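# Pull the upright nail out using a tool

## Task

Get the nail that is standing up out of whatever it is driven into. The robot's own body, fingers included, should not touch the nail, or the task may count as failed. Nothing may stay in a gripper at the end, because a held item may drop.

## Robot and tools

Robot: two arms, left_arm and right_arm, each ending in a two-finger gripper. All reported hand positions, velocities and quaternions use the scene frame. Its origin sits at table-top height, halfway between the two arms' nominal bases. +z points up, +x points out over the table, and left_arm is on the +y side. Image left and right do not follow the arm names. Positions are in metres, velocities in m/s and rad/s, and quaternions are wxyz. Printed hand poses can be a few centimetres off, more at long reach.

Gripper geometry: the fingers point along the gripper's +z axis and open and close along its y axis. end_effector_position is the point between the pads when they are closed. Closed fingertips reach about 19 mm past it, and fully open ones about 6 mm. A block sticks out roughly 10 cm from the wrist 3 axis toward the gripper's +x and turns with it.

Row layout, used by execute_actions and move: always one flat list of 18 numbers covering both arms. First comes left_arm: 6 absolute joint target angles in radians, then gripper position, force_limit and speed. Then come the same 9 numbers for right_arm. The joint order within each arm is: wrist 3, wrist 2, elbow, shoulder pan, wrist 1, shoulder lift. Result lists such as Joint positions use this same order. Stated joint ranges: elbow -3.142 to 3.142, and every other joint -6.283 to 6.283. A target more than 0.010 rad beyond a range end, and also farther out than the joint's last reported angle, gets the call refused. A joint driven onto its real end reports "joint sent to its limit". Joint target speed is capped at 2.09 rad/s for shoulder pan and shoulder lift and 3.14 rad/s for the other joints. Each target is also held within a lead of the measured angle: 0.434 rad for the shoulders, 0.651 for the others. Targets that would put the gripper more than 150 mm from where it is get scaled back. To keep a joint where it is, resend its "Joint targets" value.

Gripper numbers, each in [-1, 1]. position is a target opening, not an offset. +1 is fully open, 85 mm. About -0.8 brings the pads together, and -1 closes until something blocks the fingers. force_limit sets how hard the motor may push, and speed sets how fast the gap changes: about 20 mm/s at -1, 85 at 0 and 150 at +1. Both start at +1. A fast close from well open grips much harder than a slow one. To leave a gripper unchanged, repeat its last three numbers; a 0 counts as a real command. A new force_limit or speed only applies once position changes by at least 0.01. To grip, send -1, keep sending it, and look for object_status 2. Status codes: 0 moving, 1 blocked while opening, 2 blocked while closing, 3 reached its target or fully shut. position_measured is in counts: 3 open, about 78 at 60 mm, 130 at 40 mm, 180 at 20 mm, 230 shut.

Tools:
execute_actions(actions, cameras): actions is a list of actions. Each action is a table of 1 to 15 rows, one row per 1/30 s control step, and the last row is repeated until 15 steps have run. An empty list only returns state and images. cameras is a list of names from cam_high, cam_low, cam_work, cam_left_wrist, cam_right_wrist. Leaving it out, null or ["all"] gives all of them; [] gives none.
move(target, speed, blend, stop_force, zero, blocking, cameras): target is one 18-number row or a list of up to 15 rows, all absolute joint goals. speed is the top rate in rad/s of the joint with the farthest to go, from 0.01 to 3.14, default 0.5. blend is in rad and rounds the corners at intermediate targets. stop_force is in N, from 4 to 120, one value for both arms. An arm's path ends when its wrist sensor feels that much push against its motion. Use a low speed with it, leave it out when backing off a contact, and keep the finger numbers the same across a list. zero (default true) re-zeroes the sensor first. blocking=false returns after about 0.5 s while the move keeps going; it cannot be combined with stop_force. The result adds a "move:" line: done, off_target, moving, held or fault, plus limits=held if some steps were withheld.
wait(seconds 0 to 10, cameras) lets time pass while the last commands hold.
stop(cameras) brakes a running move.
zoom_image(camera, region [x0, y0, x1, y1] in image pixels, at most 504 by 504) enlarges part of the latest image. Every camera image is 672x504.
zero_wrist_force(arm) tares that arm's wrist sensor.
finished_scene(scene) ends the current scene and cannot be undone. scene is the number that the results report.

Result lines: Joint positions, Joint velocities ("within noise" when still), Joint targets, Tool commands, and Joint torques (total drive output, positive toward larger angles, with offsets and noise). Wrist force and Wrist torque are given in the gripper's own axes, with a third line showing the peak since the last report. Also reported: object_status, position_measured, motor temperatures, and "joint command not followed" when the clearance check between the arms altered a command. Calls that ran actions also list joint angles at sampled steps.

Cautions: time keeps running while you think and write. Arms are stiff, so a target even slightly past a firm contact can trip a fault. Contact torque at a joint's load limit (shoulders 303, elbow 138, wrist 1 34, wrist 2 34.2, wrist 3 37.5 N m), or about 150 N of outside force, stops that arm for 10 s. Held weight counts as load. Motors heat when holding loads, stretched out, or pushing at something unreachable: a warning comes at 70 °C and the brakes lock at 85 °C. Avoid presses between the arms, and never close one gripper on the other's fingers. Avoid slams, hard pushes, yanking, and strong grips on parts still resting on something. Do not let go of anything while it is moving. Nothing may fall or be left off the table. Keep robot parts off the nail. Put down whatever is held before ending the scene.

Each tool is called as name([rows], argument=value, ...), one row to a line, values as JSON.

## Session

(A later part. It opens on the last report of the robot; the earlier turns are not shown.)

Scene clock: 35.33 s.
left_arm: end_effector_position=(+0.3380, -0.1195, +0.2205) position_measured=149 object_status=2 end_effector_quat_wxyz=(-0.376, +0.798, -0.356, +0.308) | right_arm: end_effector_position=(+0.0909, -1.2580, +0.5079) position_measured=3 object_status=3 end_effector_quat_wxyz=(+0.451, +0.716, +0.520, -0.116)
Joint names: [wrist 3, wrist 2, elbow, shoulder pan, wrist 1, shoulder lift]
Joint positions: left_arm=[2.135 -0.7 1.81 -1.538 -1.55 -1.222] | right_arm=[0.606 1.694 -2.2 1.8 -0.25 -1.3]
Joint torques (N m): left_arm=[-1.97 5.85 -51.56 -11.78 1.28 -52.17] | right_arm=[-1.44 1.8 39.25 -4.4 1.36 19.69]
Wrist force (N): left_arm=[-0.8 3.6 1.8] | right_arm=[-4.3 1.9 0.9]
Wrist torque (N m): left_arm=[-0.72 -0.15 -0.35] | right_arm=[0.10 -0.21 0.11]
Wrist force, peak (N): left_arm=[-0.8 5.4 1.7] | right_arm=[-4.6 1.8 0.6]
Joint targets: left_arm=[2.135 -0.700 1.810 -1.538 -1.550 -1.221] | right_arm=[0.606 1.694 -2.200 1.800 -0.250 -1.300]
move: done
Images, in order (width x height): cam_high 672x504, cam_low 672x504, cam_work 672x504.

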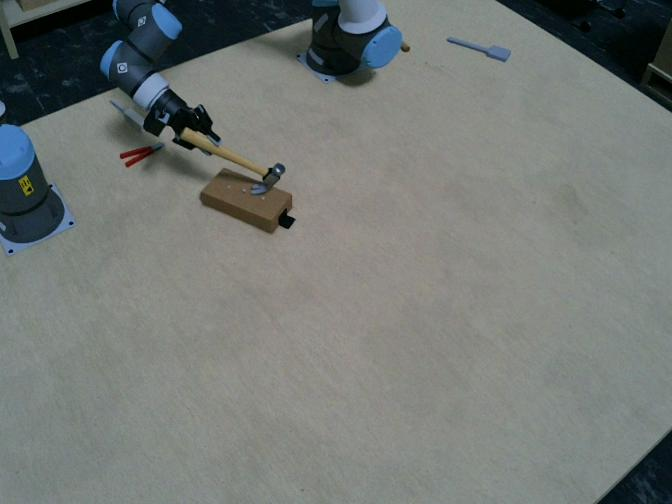

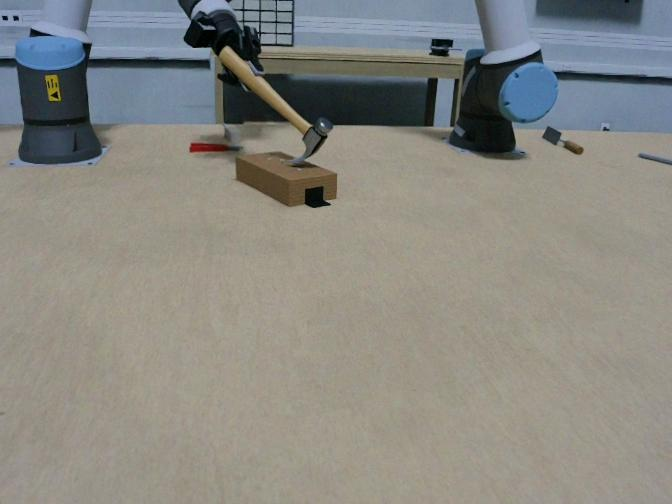

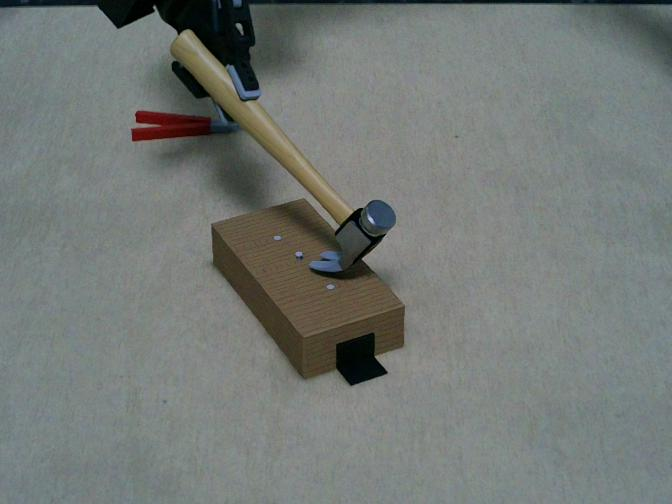

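move(target=[2.1354,-0.6998,1.8159,-1.5382,-1.5629,-1.2144,-1,1,0.3,0.606,1.694,-2.2,1.8,-0.25,-1.3,1,1,1], speed=0.01, stop_force=4, cameras=["cam_high","cam_low","cam_work"])

zoom_image(camera="cam_work", region=[250, 200, 410, 320])

zoom_image(camera="cam_low", region=[240, 110, 340, 190])

Scene clock: 38.13 s.
left_arm: end_effector_position=(+0.3380, -0.1195, +0.2129) position_measured=149 object_status=2 end_effector_quat_wxyz=(-0.376, +0.798, -0.356, +0.308) | right_arm: end_effector_position=(+0.0909, -1.2580, +0.5079) position_measured=3 object_status=3 end_effector_quat_wxyz=(+0.451, +0.716, +0.520, -0.116)
Joint names: [wrist 3, wrist 2, elbow, shoulder pan, wrist 1, shoulder lift]
Joint positions: left_arm=[2.135 -0.7 1.816 -1.538 -1.563 -1.214] | right_arm=[0.606 1.694 -2.2 1.8 -0.25 -1.3]
Joint torques (N m): left_arm=[-1.5 4.37 -35.47 -10.53 -5.62 -51.63] | right_arm=[-1.26 1.31 39.25 -2.16 1.5 19.24]
Wrist force (N): left_arm=[-0.6 3.7 2.1] | right_arm=[-3.9 1.2 0.9]
Wrist torque (N m): left_arm=[-0.71 -0.19 -0.34] | right_arm=[0.00 -0.28 0.12]
Wrist force, peak (N): left_arm=[-0.7 4.1 2.1] | right_arm=[-4.3 1.6 1.0]
Joint targets: left_arm=[2.135 -0.700 1.816 -1.538 -1.563 -1.214] | right_arm=[0.606 1.694 -2.200 1.800 -0.250 -1.300]
move: done
Images, in order (width x height): cam_high 672x504, cam_low 672x504, cam_work 672x504.

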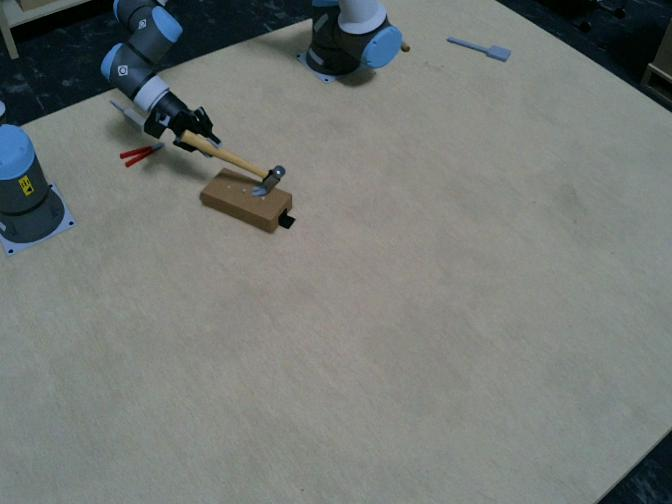

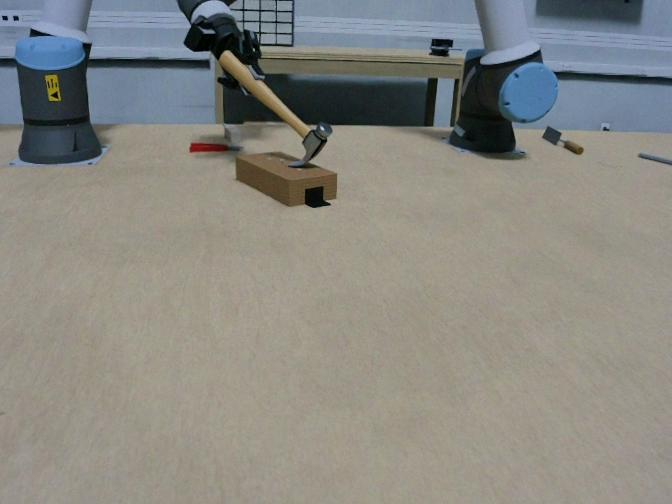

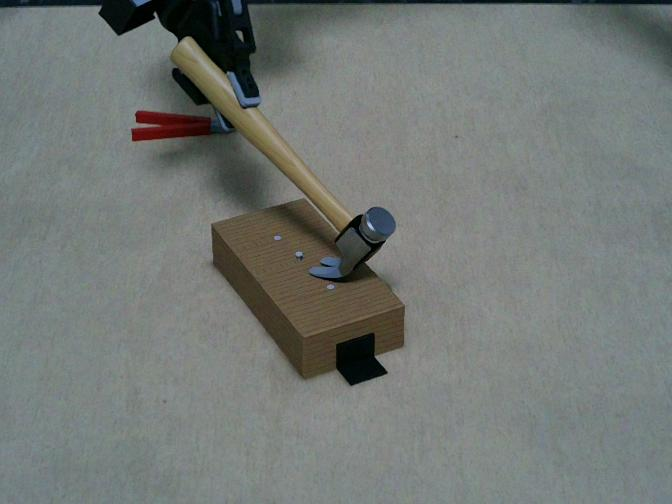

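Scaled by 3.150 from the camera's 672x504 image, which has a finer 960x720 frame.

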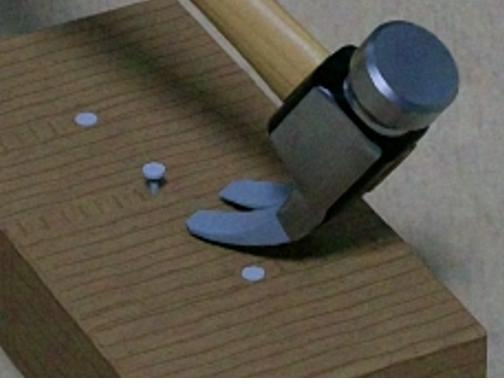

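Scaled by 5.040 from the camera's 672x504 image, which has a finer 960x720 frame.

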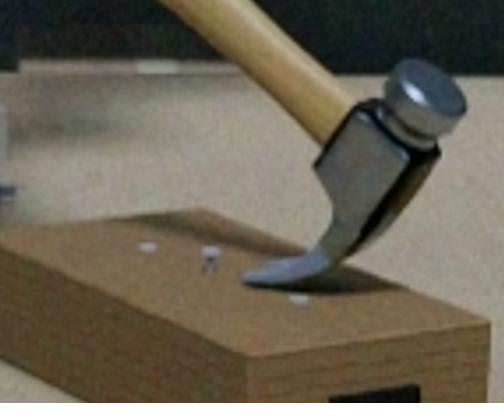

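move(target=[2.1057,-0.7135,1.7639,-1.5617,-1.5205,-1.1821,-1,1,0.3,0.606,1.694,-2.2,1.8,-0.25,-1.3,1,1,1], speed=0.018, stop_force=9, cameras=["cam_high","cam_low","cam_work"])

zoom_image(camera="cam_work", region=[250, 200, 410, 320])

zoom_image(camera="cam_low", region=[240, 110, 340, 190])

Scene clock: 42.67 s.
left_arm: end_effector_position=(+0.3194, -0.1467, +0.2129) position_measured=149 object_status=2 end_effector_quat_wxyz=(-0.376, +0.798, -0.356, +0.308) | right_arm: end_effector_position=(+0.0909, -1.2580, +0.5079) position_measured=3 object_status=3 end_effector_quat_wxyz=(+0.451, +0.716, +0.520, -0.116)
Joint names: [wrist 3, wrist 2, elbow, shoulder pan, wrist 1, shoulder lift]
Joint positions: left_arm=[2.106 -0.714 1.764 -1.562 -1.52 -1.182] | right_arm=[0.606 1.694 -2.2 1.8 -0.25 -1.3]
Joint torques (N m): left_arm=[-1.78 1.39 -50.79 -15.01 1.05 -56.68] | right_arm=[-1.02 0.72 40.01 0.14 1.61 20.93]
Wrist force (N): left_arm=[-1.7 4.3 2.3] | right_arm=[-4.3 1.6 0.9]
Wrist torque (N m): left_arm=[-0.77 -0.33 -0.26] | right_arm=[0.05 -0.21 0.11]
Wrist force, peak (N): left_arm=[-2.3 4.6 2.8] | right_arm=[-4.5 1.5 1.0]
Joint targets: left_arm=[2.106 -0.714 1.764 -1.562 -1.520 -1.182] | right_arm=[0.606 1.694 -2.200 1.800 -0.250 -1.300]
move: done
Images, in order (width x height): cam_high 672x504, cam_low 672x504, cam_work 672x504.

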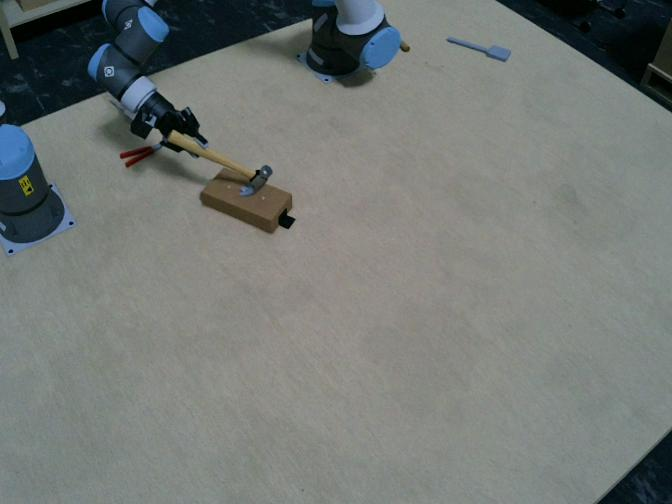

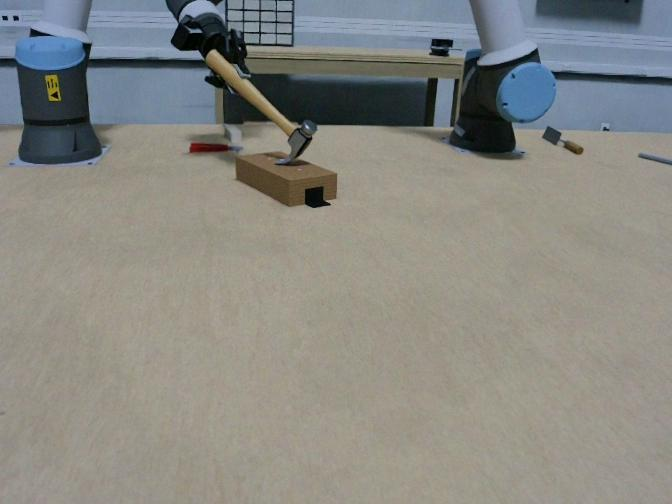

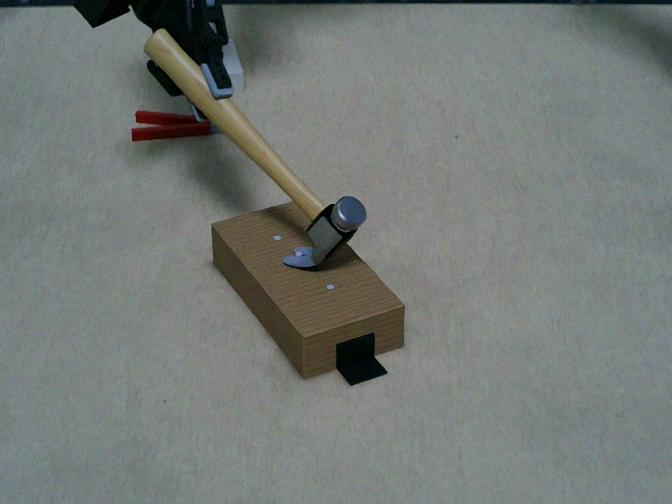

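Scaled by 3.150 from the camera's 672x504 image, which has a finer 960x720 frame.

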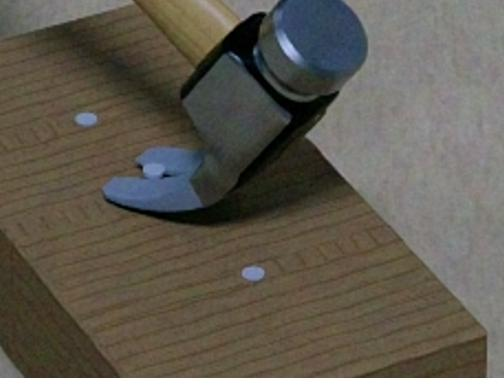

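Scaled by 5.040 from the camera's 672x504 image, which has a finer 960x720 frame.

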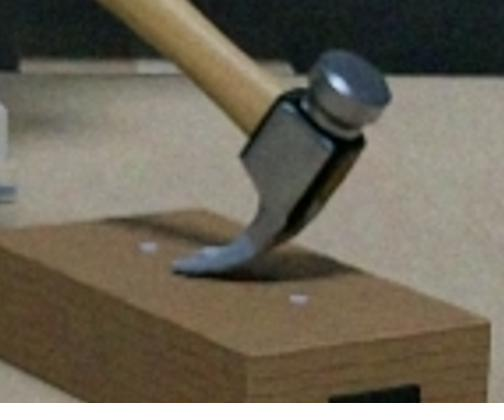

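move(target=[2.0997,-0.7164,1.7529,-1.5667,-1.5117,-1.1753,-1,1,0.3,0.606,1.694,-2.2,1.8,-0.25,-1.3,1,1,1], speed=0.01, stop_force=10, cameras=["cam_high","cam_low","cam_work"])

zoom_image(camera="cam_work", region=[250, 200, 410, 320])

Scene clock: 44.73 s.
left_arm: end_effector_position=(+0.3186, -0.1478, +0.2128) position_measured=149 object_status=2 end_effector_quat_wxyz=(-0.376, +0.798, -0.356, +0.308) | right_arm: end_effector_position=(+0.0909, -1.2580, +0.5079) position_measured=3 object_status=3 end_effector_quat_wxyz=(+0.451, +0.716, +0.520, -0.116)
Joint names: [wrist 3, wrist 2, elbow, shoulder pan, wrist 1, shoulder lift]
Joint positions: left_arm=[2.104 -0.714 1.762 -1.563 -1.519 -1.181] | right_arm=[0.606 1.694 -2.2 1.8 -0.25 -1.3]
Joint torques (N m): left_arm=[0.98 8.2 -44.39 12.84 -7.44 -93.14] | right_arm=[-0.92 0.78 40.13 2.41 1.59 20.01]
Wrist force (N): left_arm=[-5.9 7.6 12.6] | right_arm=[-3.9 1.7 0.7]
Wrist torque (N m): left_arm=[-0.68 -0.26 -0.22] | right_arm=[0.08 -0.28 0.12]
Wrist force, peak (N): left_arm=[-8.2 9.2 18.1] | right_arm=[-4.2 1.9 1.1]
Joint targets: left_arm=[2.104 -0.714 1.762 -1.563 -1.519 -1.181] | right_arm=[0.606 1.694 -2.200 1.800 -0.250 -1.300]
move: contact (left_arm)
Images, in order (width x height): cam_high 672x504, cam_low 672x504, cam_work 672x504.

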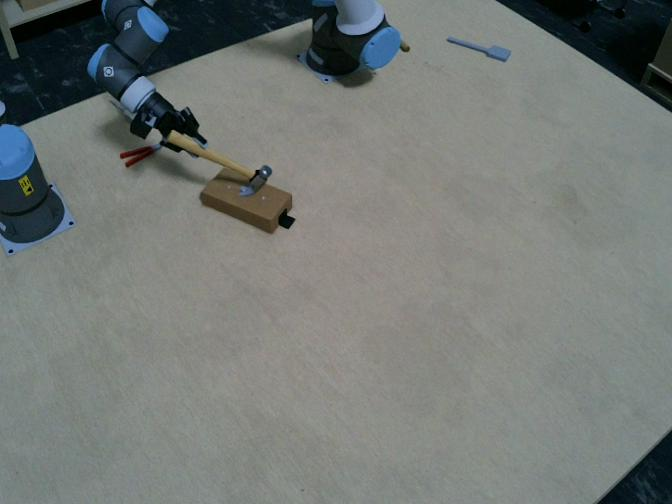

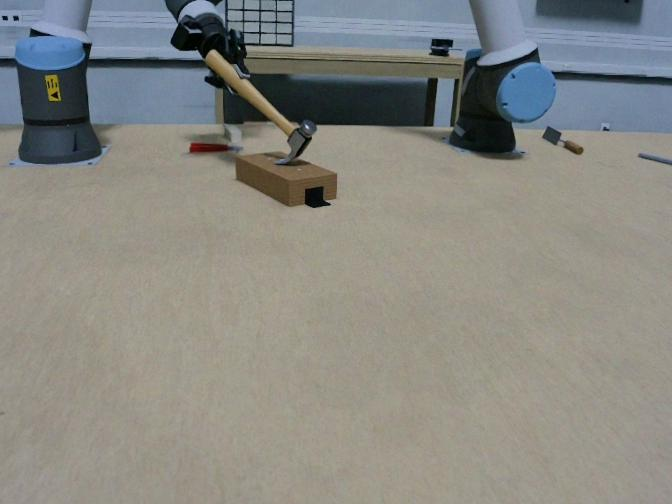

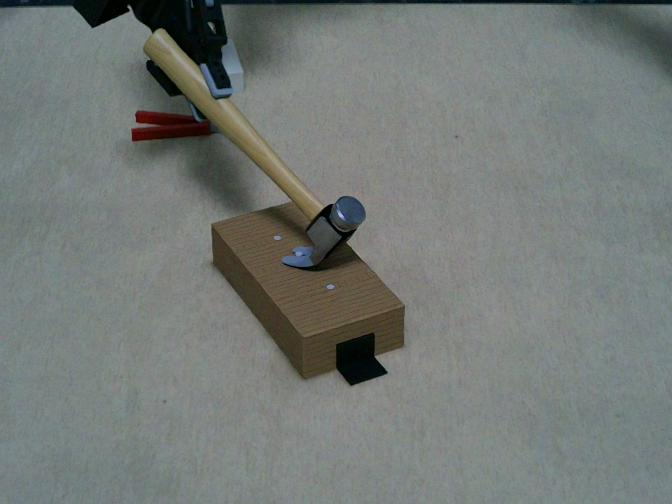

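Scaled by 3.150 from the camera's 672x504 image, which has a finer 960x720 frame.

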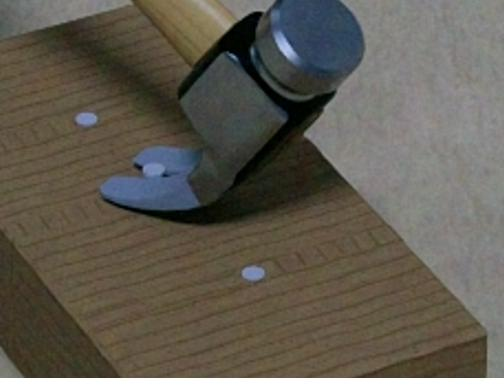

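move([
  [2.2389,-0.7827,1.8472,-1.5167,-1.7411,-1.2823,-1,1,0.3,0.606,1.694,-2.2,1.8,-0.25,-1.3,1,1,1],
  [2.3561,-0.8737,1.9226,-1.4595,-1.9417,-1.371,-1,1,0.3,0.606,1.694,-2.2,1.8,-0.25,-1.3,1,1,1],
], speed=0.08, blend=0.03, stop_force=60, cameras=["cam_low","cam_work"])

zoom_image(camera="cam_work", region=[250, 180, 410, 320])

zoom_image(camera="cam_low", region=[240, 110, 340, 190])

Scene clock: 53.50 s.
left_arm: end_effector_position=(+0.3557, -0.0976, +0.2460) position_measured=149 object_status=2 end_effector_quat_wxyz=(-0.221, +0.870, -0.346, +0.272) | right_arm: end_effector_position=(+0.0909, -1.2580, +0.5079) position_measured=3 object_status=3 end_effector_quat_wxyz=(+0.451, +0.716, +0.520, -0.116)
Joint names: [wrist 3, wrist 2, elbow, shoulder pan, wrist 1, shoulder lift]
Joint positions: left_arm=[2.356 -0.874 1.923 -1.459 -1.942 -1.371] | right_arm=[0.606 1.694 -2.2 1.8 -0.25 -1.3]
Joint torques (N m): left_arm=[2.4 10 -83.1 5.13 -17.89 -116.15] | right_arm=[-0.16 -0.28 40.85 5.31 2.01 21.91]
Wrist force (N): left_arm=[-27.6 32.0 63.4] | right_arm=[-3.8 1.5 0.6]
Wrist torque (N m): left_arm=[-1.22 -0.58 -0.33] | right_arm=[0.04 -0.28 0.11]
Wrist force, peak (N): left_arm=[-31.4 35.4 72.4] | right_arm=[-4.4 1.4 0.9]
Joint targets: left_arm=[2.356 -0.874 1.923 -1.460 -1.942 -1.371] | right_arm=[0.606 1.694 -2.200 1.800 -0.250 -1.300]
move: done
Images, in order (width x height): cam_low 672x504, cam_work 672x504.

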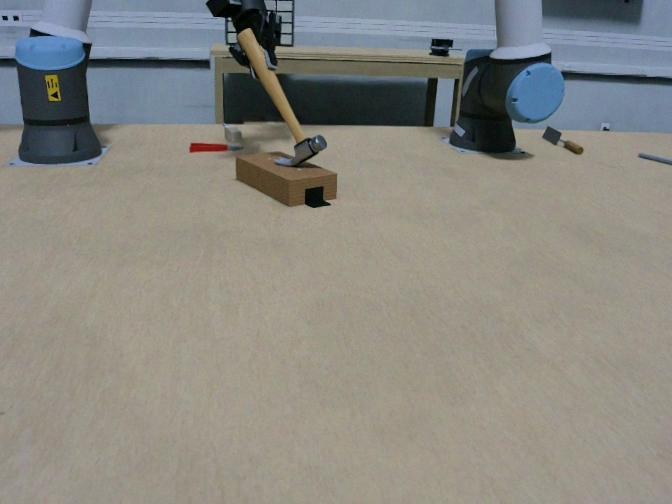

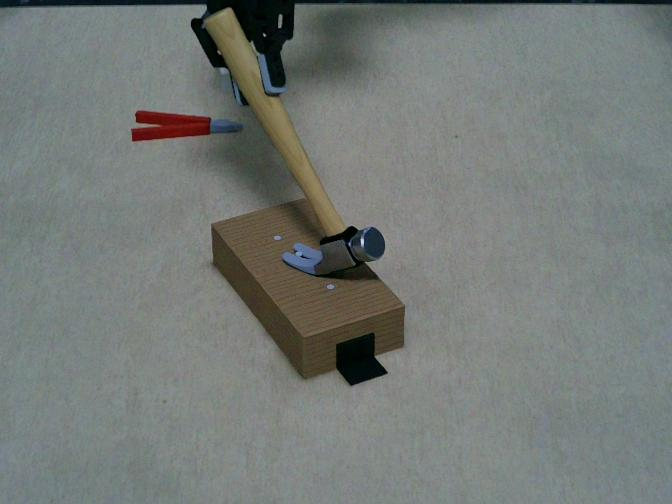

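Scaled by 3.150 from the camera's 672x504 image, which has a finer 960x720 frame.

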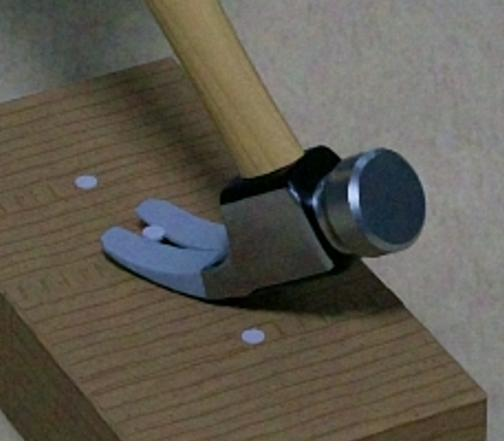

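Scaled by 5.040 from the camera's 672x504 image, which has a finer 960x720 frame.

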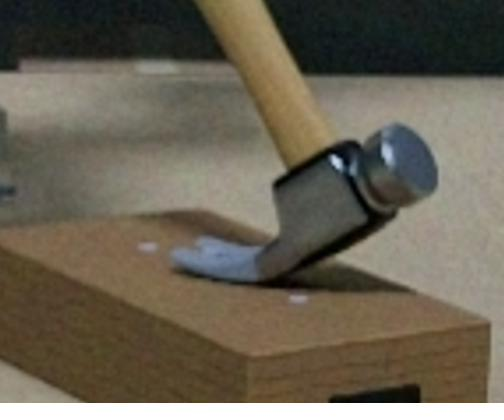

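move(target=[2.457,-0.9872,1.9928,-1.3885,-2.1291,-1.4411,-1,1,0.3,0.606,1.694,-2.2,1.8,-0.25,-1.3,1,1,1], speed=0.05, stop_force=80, cameras=["cam_low","cam_work"])

zoom_image(camera="cam_work", region=[250, 180, 410, 320])

zoom_image(camera="cam_low", region=[240, 110, 340, 190])

Scene clock: 58.70 s.
left_arm: end_effector_position=(+0.3753, -0.0707, +0.2525) position_measured=149 object_status=2 end_effector_quat_wxyz=(-0.142, +0.896, -0.337, +0.250) | right_arm: end_effector_position=(+0.0909, -1.2580, +0.5079) position_measured=3 object_status=3 end_effector_quat_wxyz=(+0.451, +0.716, +0.520, -0.116)
Joint names: [wrist 3, wrist 2, elbow, shoulder pan, wrist 1, shoulder lift]
Joint positions: left_arm=[2.457 -0.987 1.993 -1.388 -2.129 -1.441] | right_arm=[0.606 1.694 -2.2 1.8 -0.25 -1.3]
Joint torques (N m): left_arm=[2.37 -0.13 -40.26 16.12 -10.2 -71.03] | right_arm=[0.2 -0.92 40.83 8.6 2.19 22.62]
Wrist force (N): left_arm=[-2.3 0.2 3.5] | right_arm=[-4.0 1.5 0.6]
Wrist torque (N m): left_arm=[-0.46 -0.25 -0.02] | right_arm=[0.04 -0.26 0.12]
Wrist force, peak (N): left_arm=[-27.7 32.1 63.7] | right_arm=[-4.4 1.5 1.0]
Joint targets: left_arm=[2.457 -0.987 1.993 -1.389 -2.129 -1.441] | right_arm=[0.606 1.694 -2.200 1.800 -0.250 -1.300]
move: done
Images, in order (width x height): cam_low 672x504, cam_work 672x504.

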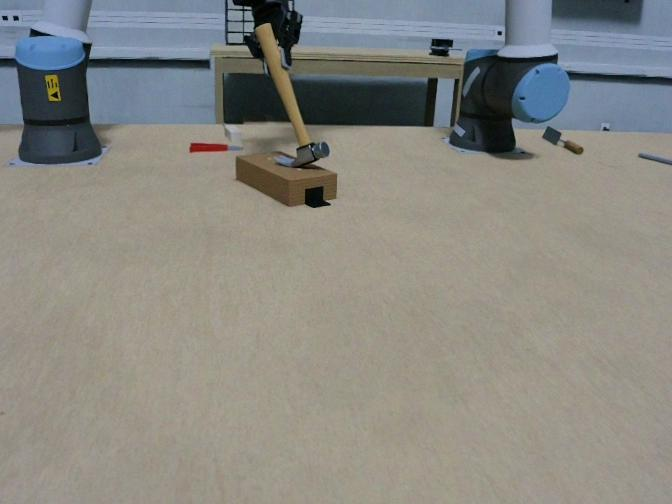

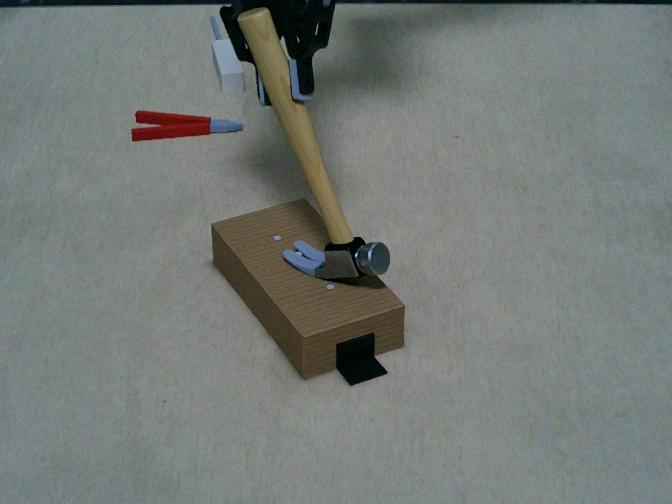

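Scaled by 3.150 from the camera's 672x504 image, which has a finer 960x720 frame.

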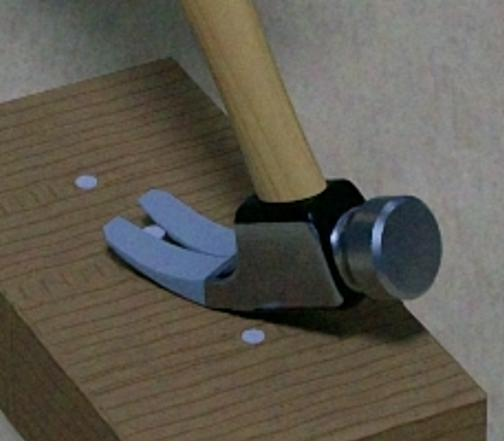

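Scaled by 5.040 from the camera's 672x504 image, which has a finer 960x720 frame.

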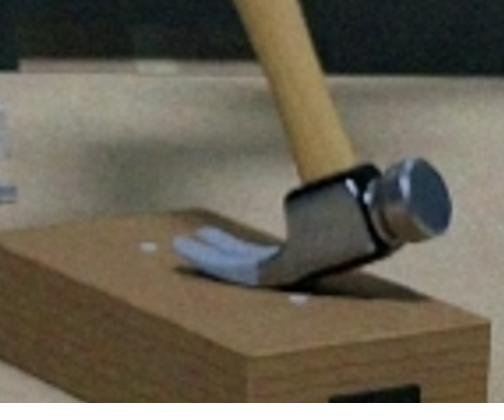

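move([
  [2.4953,-0.9877,2.0199,-1.3565,-2.1547,-1.4638,-1,1,0.3,0.606,1.694,-2.2,1.8,-0.25,-1.3,1,1,1],
  [2.1354,-0.6998,1.8103,-1.5382,-1.5502,-1.2215,-1,1,0.3,0.606,1.694,-2.2,1.8,-0.25,-1.3,1,1,1],
], speed=[0.05,0.15], stop_force=30, cameras=["cam_high","cam_low","cam_work"])

zoom_image(camera="cam_work", region=[250, 200, 410, 320])

zoom_image(camera="cam_high", region=[200, 140, 300, 220])

Scene clock: 65.97 s.
left_arm: end_effector_position=(+0.3380, -0.1195, +0.2204) position_measured=149 object_status=2 end_effector_quat_wxyz=(-0.376, +0.798, -0.356, +0.308) | right_arm: end_effector_position=(+0.0909, -1.2580, +0.5079) position_measured=3 object_status=3 end_effector_quat_wxyz=(+0.451, +0.716, +0.520, -0.116)
Joint names: [wrist 3, wrist 2, elbow, shoulder pan, wrist 1, shoulder lift]
Joint positions: left_arm=[2.135 -0.7 1.81 -1.538 -1.55 -1.222] | right_arm=[0.606 1.694 -2.2 1.8 -0.25 -1.3]
Joint torques (N m): left_arm=[-1.76 5.52 -48.45 -10.87 1.54 -49.97] | right_arm=[0.67 -1.63 41.56 14.96 2.34 24.02]
Wrist force (N): left_arm=[-0.8 3.5 1.8] | right_arm=[-4.2 1.8 0.8]
Wrist torque (N m): left_arm=[-0.75 -0.14 -0.34] | right_arm=[0.09 -0.22 0.12]
Wrist force, peak (N): left_arm=[31.9 -22.2 -81.3] | right_arm=[-4.5 1.6 0.4]
Joint targets: left_arm=[2.135 -0.700 1.810 -1.538 -1.550 -1.221] | right_arm=[0.606 1.694 -2.200 1.800 -0.250 -1.300]
move: done
Images, in order (width x height): cam_high 672x504, cam_low 672x504, cam_work 672x504.

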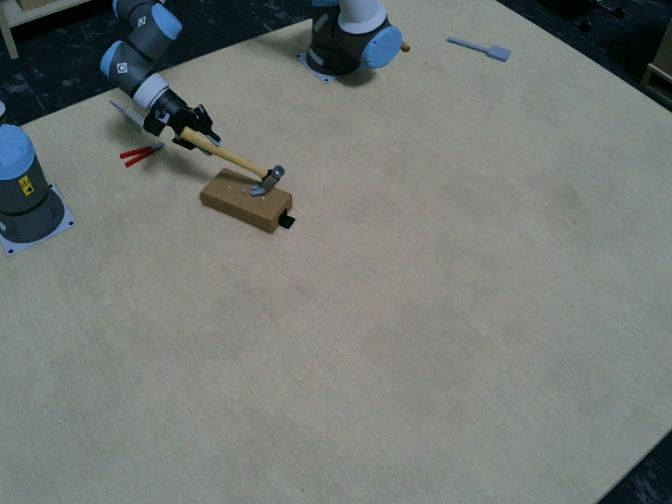

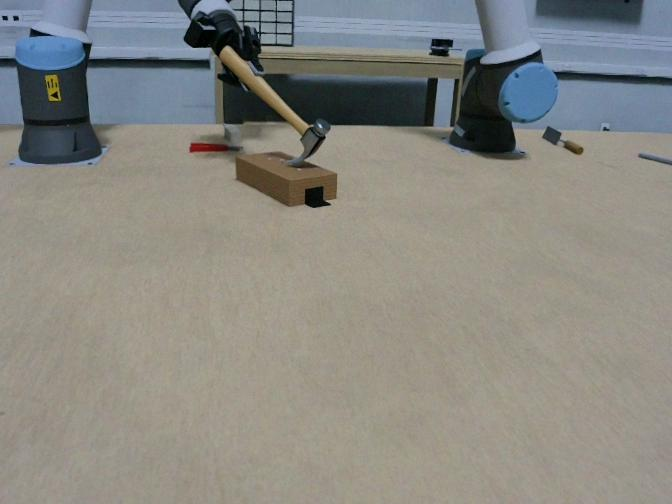

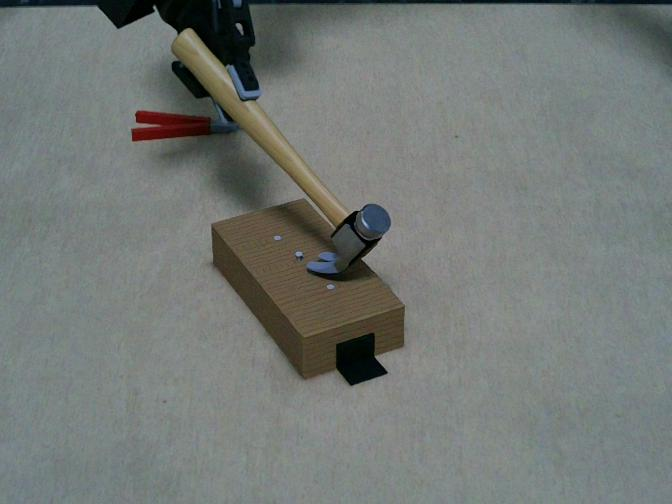

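Scaled by 3.150 from the camera's 672x504 image, which has a finer 960x720 frame.

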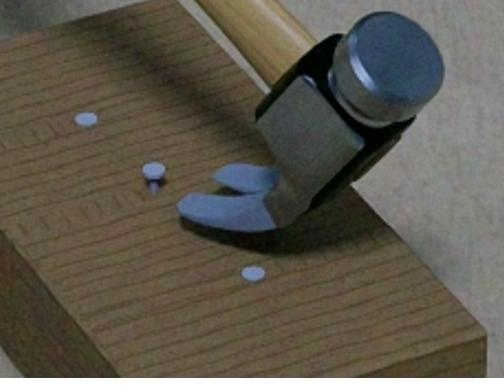

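Scaled by 5.040 from the camera's 672x504 image, which has a finer 960x720 frame.

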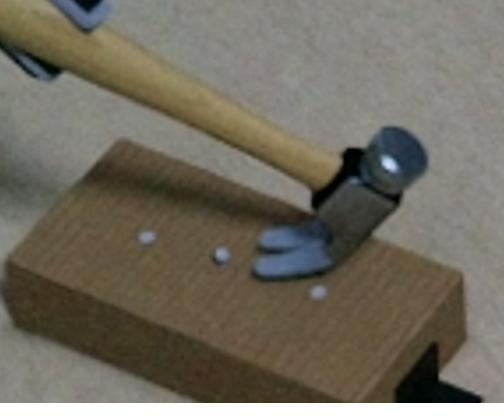

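move([
  [2.1354,-0.6998,1.8163,-1.5382,-1.5637,-1.2139,-1,1,0.3,0.606,1.694,-2.2,1.8,-0.25,-1.3,1,1,1],
], speed=0.015, stop_force=5, cameras=[])

move([
  [2.1019,-0.7154,1.7662,-1.5649,-1.5187,-1.1834,-1,1,0.3,0.606,1.694,-2.2,1.8,-0.25,-1.3,1,1,1],
], speed=0.015, stop_force=16, cameras=["cam_high","cam_low","cam_work"])

zoom_image(camera="cam_work", region=[250, 200, 410, 320])

zoom_image(camera="cam_low", region=[250, 120, 330, 180])

Scene clock: 68.53 s.
left_arm: end_effector_position=(+0.3380, -0.1195, +0.2124) position_measured=149 object_status=2 end_effector_quat_wxyz=(-0.376, +0.798, -0.356, +0.308) | right_arm: end_effector_position=(+0.0909, -1.2580, +0.5079) position_measured=3 object_status=3 end_effector_quat_wxyz=(+0.451, +0.716, +0.520, -0.116)
Joint names: [wrist 3, wrist 2, elbow, shoulder pan, wrist 1, shoulder lift]
Joint positions: left_arm=[2.135 -0.7 1.816 -1.538 -1.564 -1.214] | right_arm=[0.606 1.694 -2.2 1.8 -0.25 -1.3]
Joint torques (N m): left_arm=[-1.98 4.71 -35.23 -9.75 -6.11 -51.16] | right_arm=[0.6 -1.86 41.94 15.52 2.42 25.82]
Wrist force (N): left_arm=[-0.7 3.6 1.9] | right_arm=[-4.1 1.3 0.8]
Wrist torque (N m): left_arm=[-0.73 -0.19 -0.32] | right_arm=[0.00 -0.24 0.12]
Wrist force, peak (N): left_arm=[-0.9 4.0 2.1] | right_arm=[-4.5 1.7 0.7]
Joint targets: left_arm=[2.135 -0.700 1.816 -1.538 -1.564 -1.214] | right_arm=[0.606 1.694 -2.200 1.800 -0.250 -1.300]
move: done
No camera images: "cameras" was empty.

Scene clock: 72.70 s.
left_arm: end_effector_position=(+0.3168, -0.1460, +0.2124) position_measured=149 object_status=2 end_effector_quat_wxyz=(-0.376, +0.798, -0.356, +0.308) | right_arm: end_effector_position=(+0.0909, -1.2580, +0.5079) position_measured=3 object_status=3 end_effector_quat_wxyz=(+0.451, +0.716, +0.520, -0.116)
Joint names: [wrist 3, wrist 2, elbow, shoulder pan, wrist 1, shoulder lift]
Joint positions: left_arm=[2.102 -0.715 1.766 -1.565 -1.519 -1.183] | right_arm=[0.606 1.694 -2.2 1.8 -0.25 -1.3]
Joint torques (N m): left_arm=[-2.1 1.65 -54.34 -14.32 0.87 -55.13] | right_arm=[1 -1.99 42.34 16.18 2.5 26.66]
Wrist force (N): left_arm=[-3.8 5.5 6.7] | right_arm=[-4.0 1.5 0.8]
Wrist torque (N m): left_arm=[-0.68 -0.38 -0.18] | right_arm=[0.05 -0.26 0.12]
Wrist force, peak (N): left_arm=[-4.1 5.3 6.7] | right_arm=[-4.5 1.6 0.5]
Joint targets: left_arm=[2.102 -0.715 1.766 -1.565 -1.519 -1.183] | right_arm=[0.606 1.694 -2.200 1.800 -0.250 -1.300]
move: done
Images, in order (width x height): cam_high 672x504, cam_low 672x504, cam_work 672x504.

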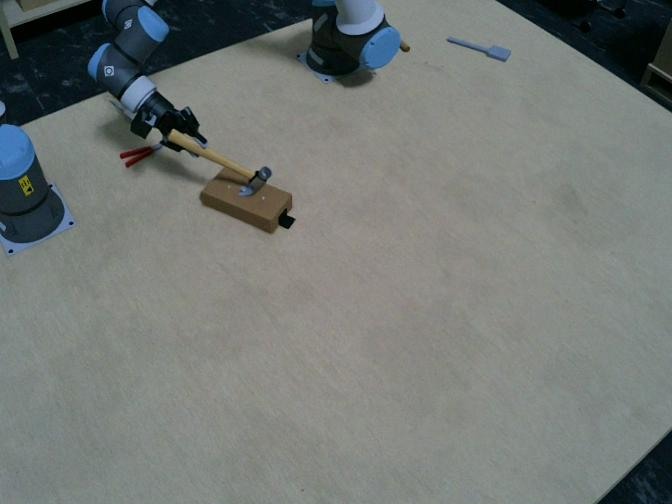

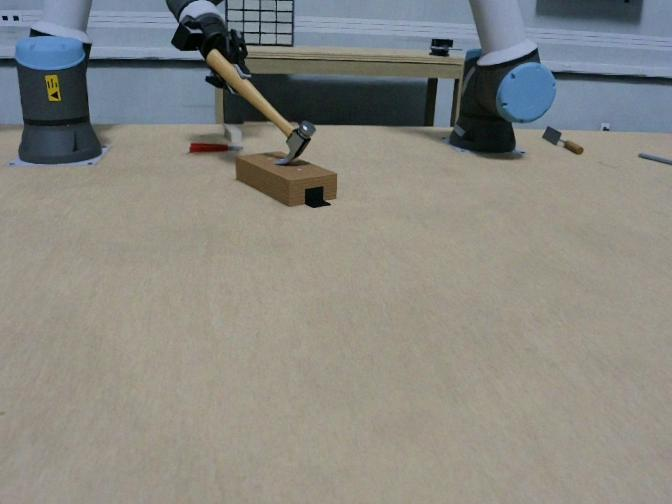

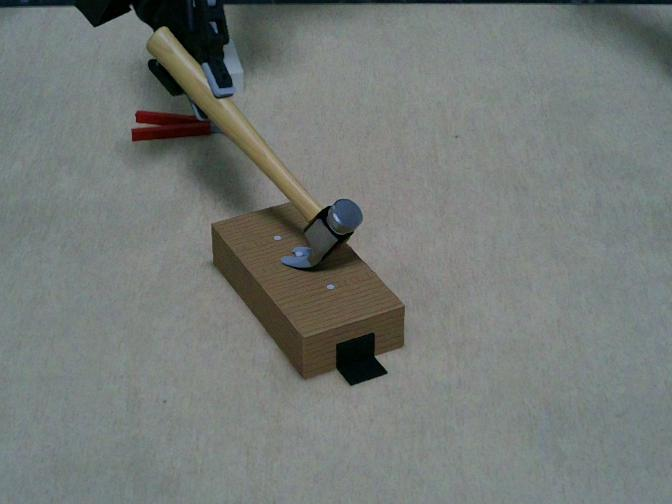

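Scaled by 3.150 from the camera's 672x504 image, which has a finer 960x720 frame.

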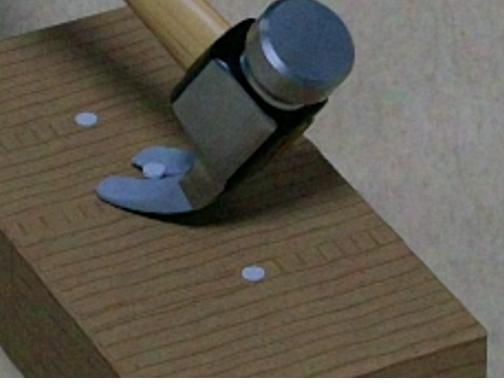

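Scaled by 6.300 from the camera's 672x504 image, which has a finer 960x720 frame.

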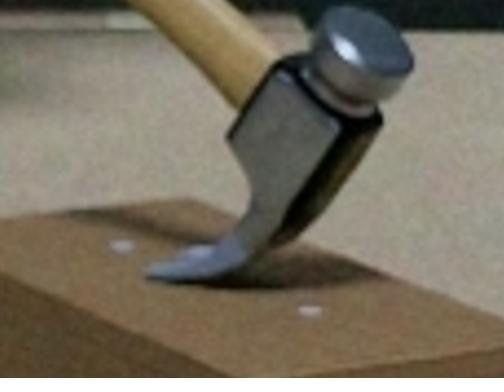

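move([
  [2.0976,-0.7176,1.7583,-1.5685,-1.5124,-1.1786,-1,1,0.3,0.606,1.694,-2.2,1.8,-0.25,-1.3,1,1,1],
], speed=0.01, stop_force=20, cameras=["cam_high","cam_low","cam_work"])

zoom_image(camera="cam_work", region=[250, 200, 410, 320])

zoom_image(camera="cam_low", region=[250, 120, 330, 180])

Scene clock: 74.70 s.
left_arm: end_effector_position=(+0.3156, -0.1476, +0.2123) position_measured=149 object_status=2 end_effector_quat_wxyz=(-0.376, +0.798, -0.356, +0.308) | right_arm: end_effector_position=(+0.0909, -1.2580, +0.5079) position_measured=3 object_status=3 end_effector_quat_wxyz=(+0.451, +0.716, +0.520, -0.116)
Joint names: [wrist 3, wrist 2, elbow, shoulder pan, wrist 1, shoulder lift]
Joint positions: left_arm=[2.1 -0.716 1.763 -1.566 -1.516 -1.181] | right_arm=[0.606 1.694 -2.2 1.8 -0.25 -1.3]
Joint torques (N m): left_arm=[1.29 9.94 -56.22 0.42 -10.92 -101.53] | right_arm=[0.98 -1.82 41.9 14.97 2.68 27.25]
Wrist force (N): left_arm=[-12.5 8.6 28.5] | right_arm=[-3.5 1.3 0.9]
Wrist torque (N m): left_arm=[0.14 -0.28 0.14] | right_arm=[0.01 -0.34 0.11]
Wrist force, peak (N): left_arm=[-14.9 10.6 34.7] | right_arm=[-4.4 1.9 0.5]
Joint targets: left_arm=[2.100 -0.716 1.763 -1.566 -1.516 -1.181] | right_arm=[0.606 1.694 -2.200 1.800 -0.250 -1.300]
move: contact (left_arm)
Images, in order (width x height): cam_high 672x504, cam_low 672x504, cam_work 672x504.

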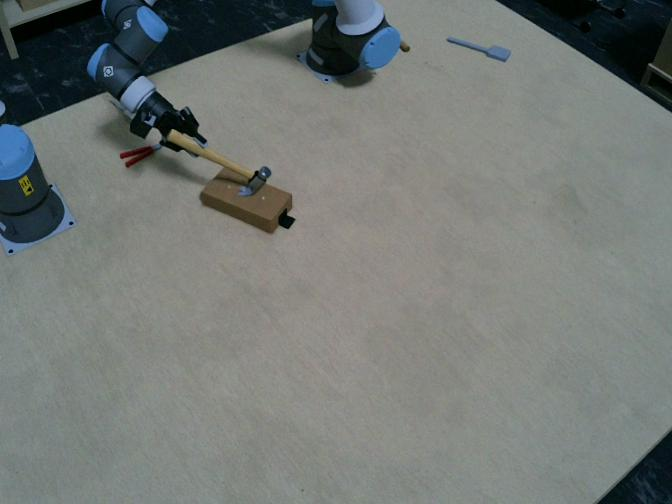

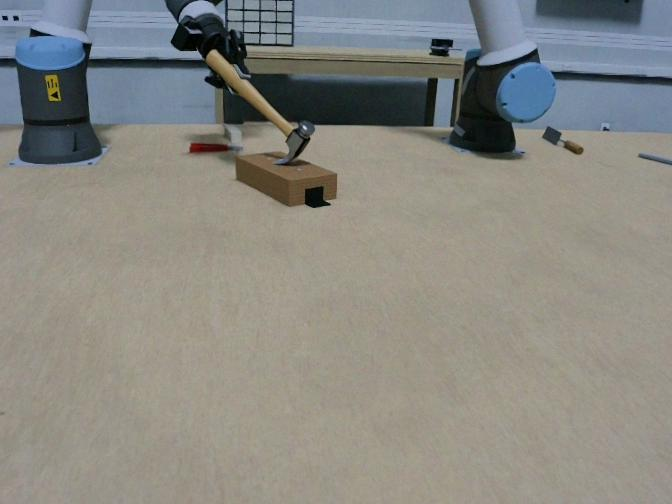

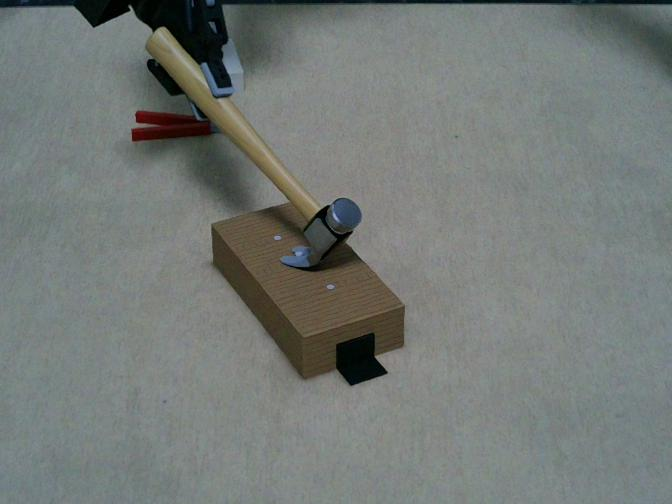

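Scaled by 3.150 from the camera's 672x504 image, which has a finer 960x720 frame.

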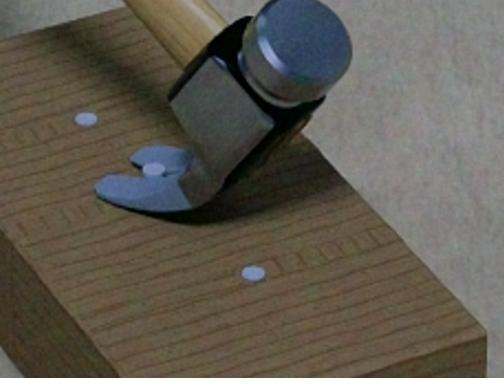

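Scaled by 6.300 from the camera's 672x504 image, which has a finer 960x720 frame.

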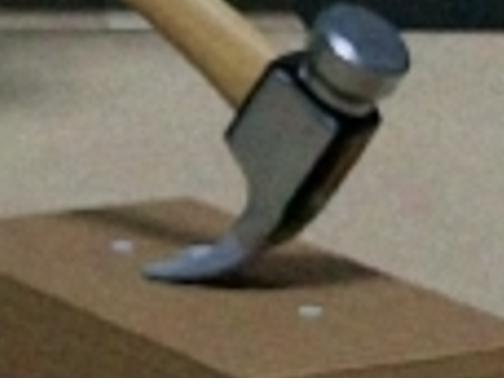

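move([
  [2.2306,-0.7851,1.8457,-1.523,-1.737,-1.2791,-1,1,0.3,0.606,1.694,-2.2,1.8,-0.25,-1.3,1,1,1],
  [2.3475,-0.8749,1.9242,-1.4662,-1.942,-1.3668,-1,1,0.3,0.606,1.694,-2.2,1.8,-0.25,-1.3,1,1,1],
], speed=0.06, blend=0.03, stop_force=60, cameras=["cam_low","cam_work"])

zoom_image(camera="cam_work", region=[250, 180, 410, 320])

zoom_image(camera="cam_low", region=[250, 120, 330, 180])

Scene clock: 84.27 s.
left_arm: end_effector_position=(+0.3510, -0.0998, +0.2420) position_measured=149 object_status=2 end_effector_quat_wxyz=(-0.222, +0.870, -0.346, +0.272) | right_arm: end_effector_position=(+0.0909, -1.2580, +0.5079) position_measured=3 object_status=3 end_effector_quat_wxyz=(+0.451, +0.716, +0.520, -0.116)
Joint names: [wrist 3, wrist 2, elbow, shoulder pan, wrist 1, shoulder lift]
Joint positions: left_arm=[2.348 -0.875 1.924 -1.466 -1.942 -1.367] | right_arm=[0.606 1.694 -2.2 1.8 -0.25 -1.3]
Joint torques (N m): left_arm=[2.79 7.05 -76.56 6.88 -15.88 -103.74] | right_arm=[1.32 -1.84 43.27 15.21 2.89 28.62]
Wrist force (N): left_arm=[-20.0 20.4 47.3] | right_arm=[-3.9 1.3 0.6]
Wrist torque (N m): left_arm=[-0.76 -0.32 -0.26] | right_arm=[0.02 -0.27 0.12]
Wrist force, peak (N): left_arm=[-20.1 20.8 47.2] | right_arm=[-4.4 1.9 0.6]
Joint targets: left_arm=[2.348 -0.875 1.924 -1.466 -1.942 -1.367] | right_arm=[0.606 1.694 -2.200 1.800 -0.250 -1.300]
move: done
Images, in order (width x height): cam_low 672x504, cam_work 672x504.

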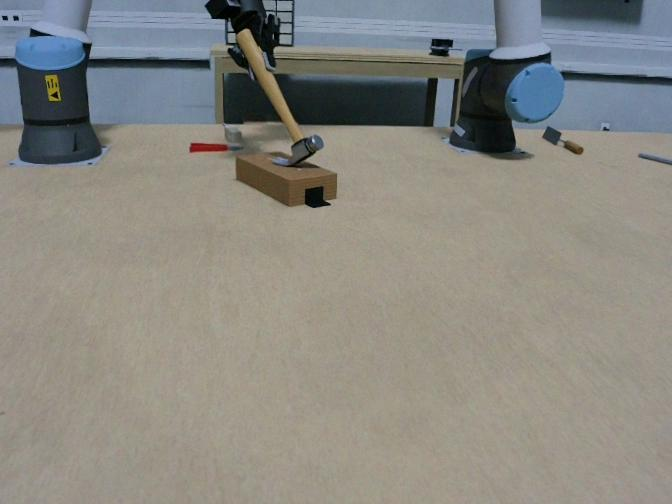

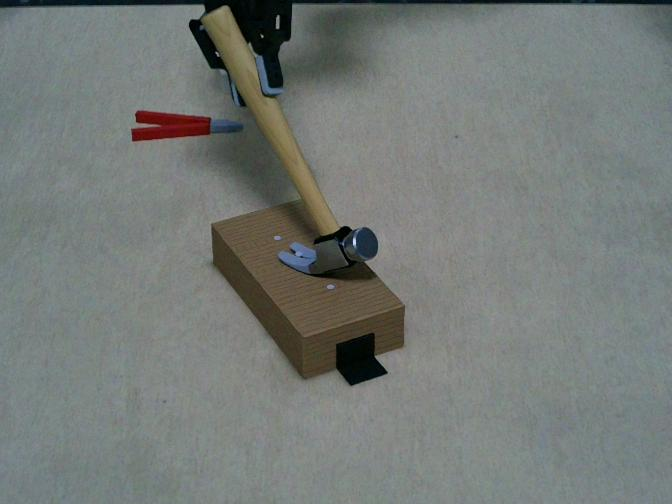

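Scaled by 3.150 from the camera's 672x504 image, which has a finer 960x720 frame.

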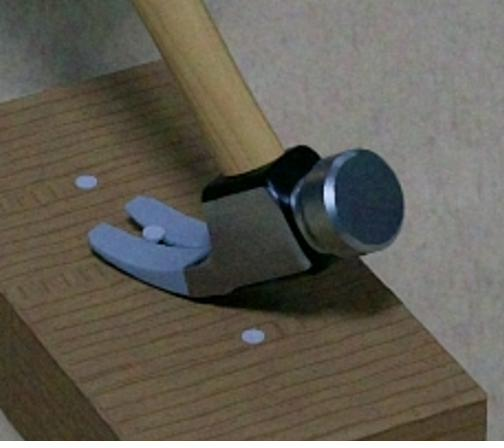

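Scaled by 6.300 from the camera's 672x504 image, which has a finer 960x720 frame.

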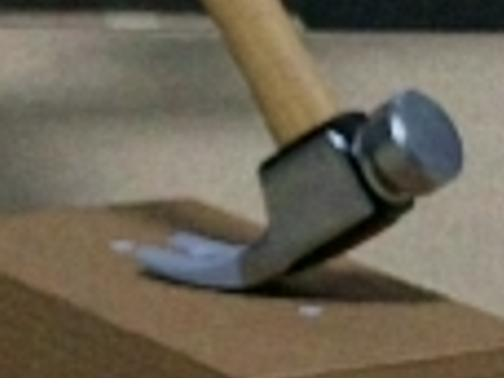

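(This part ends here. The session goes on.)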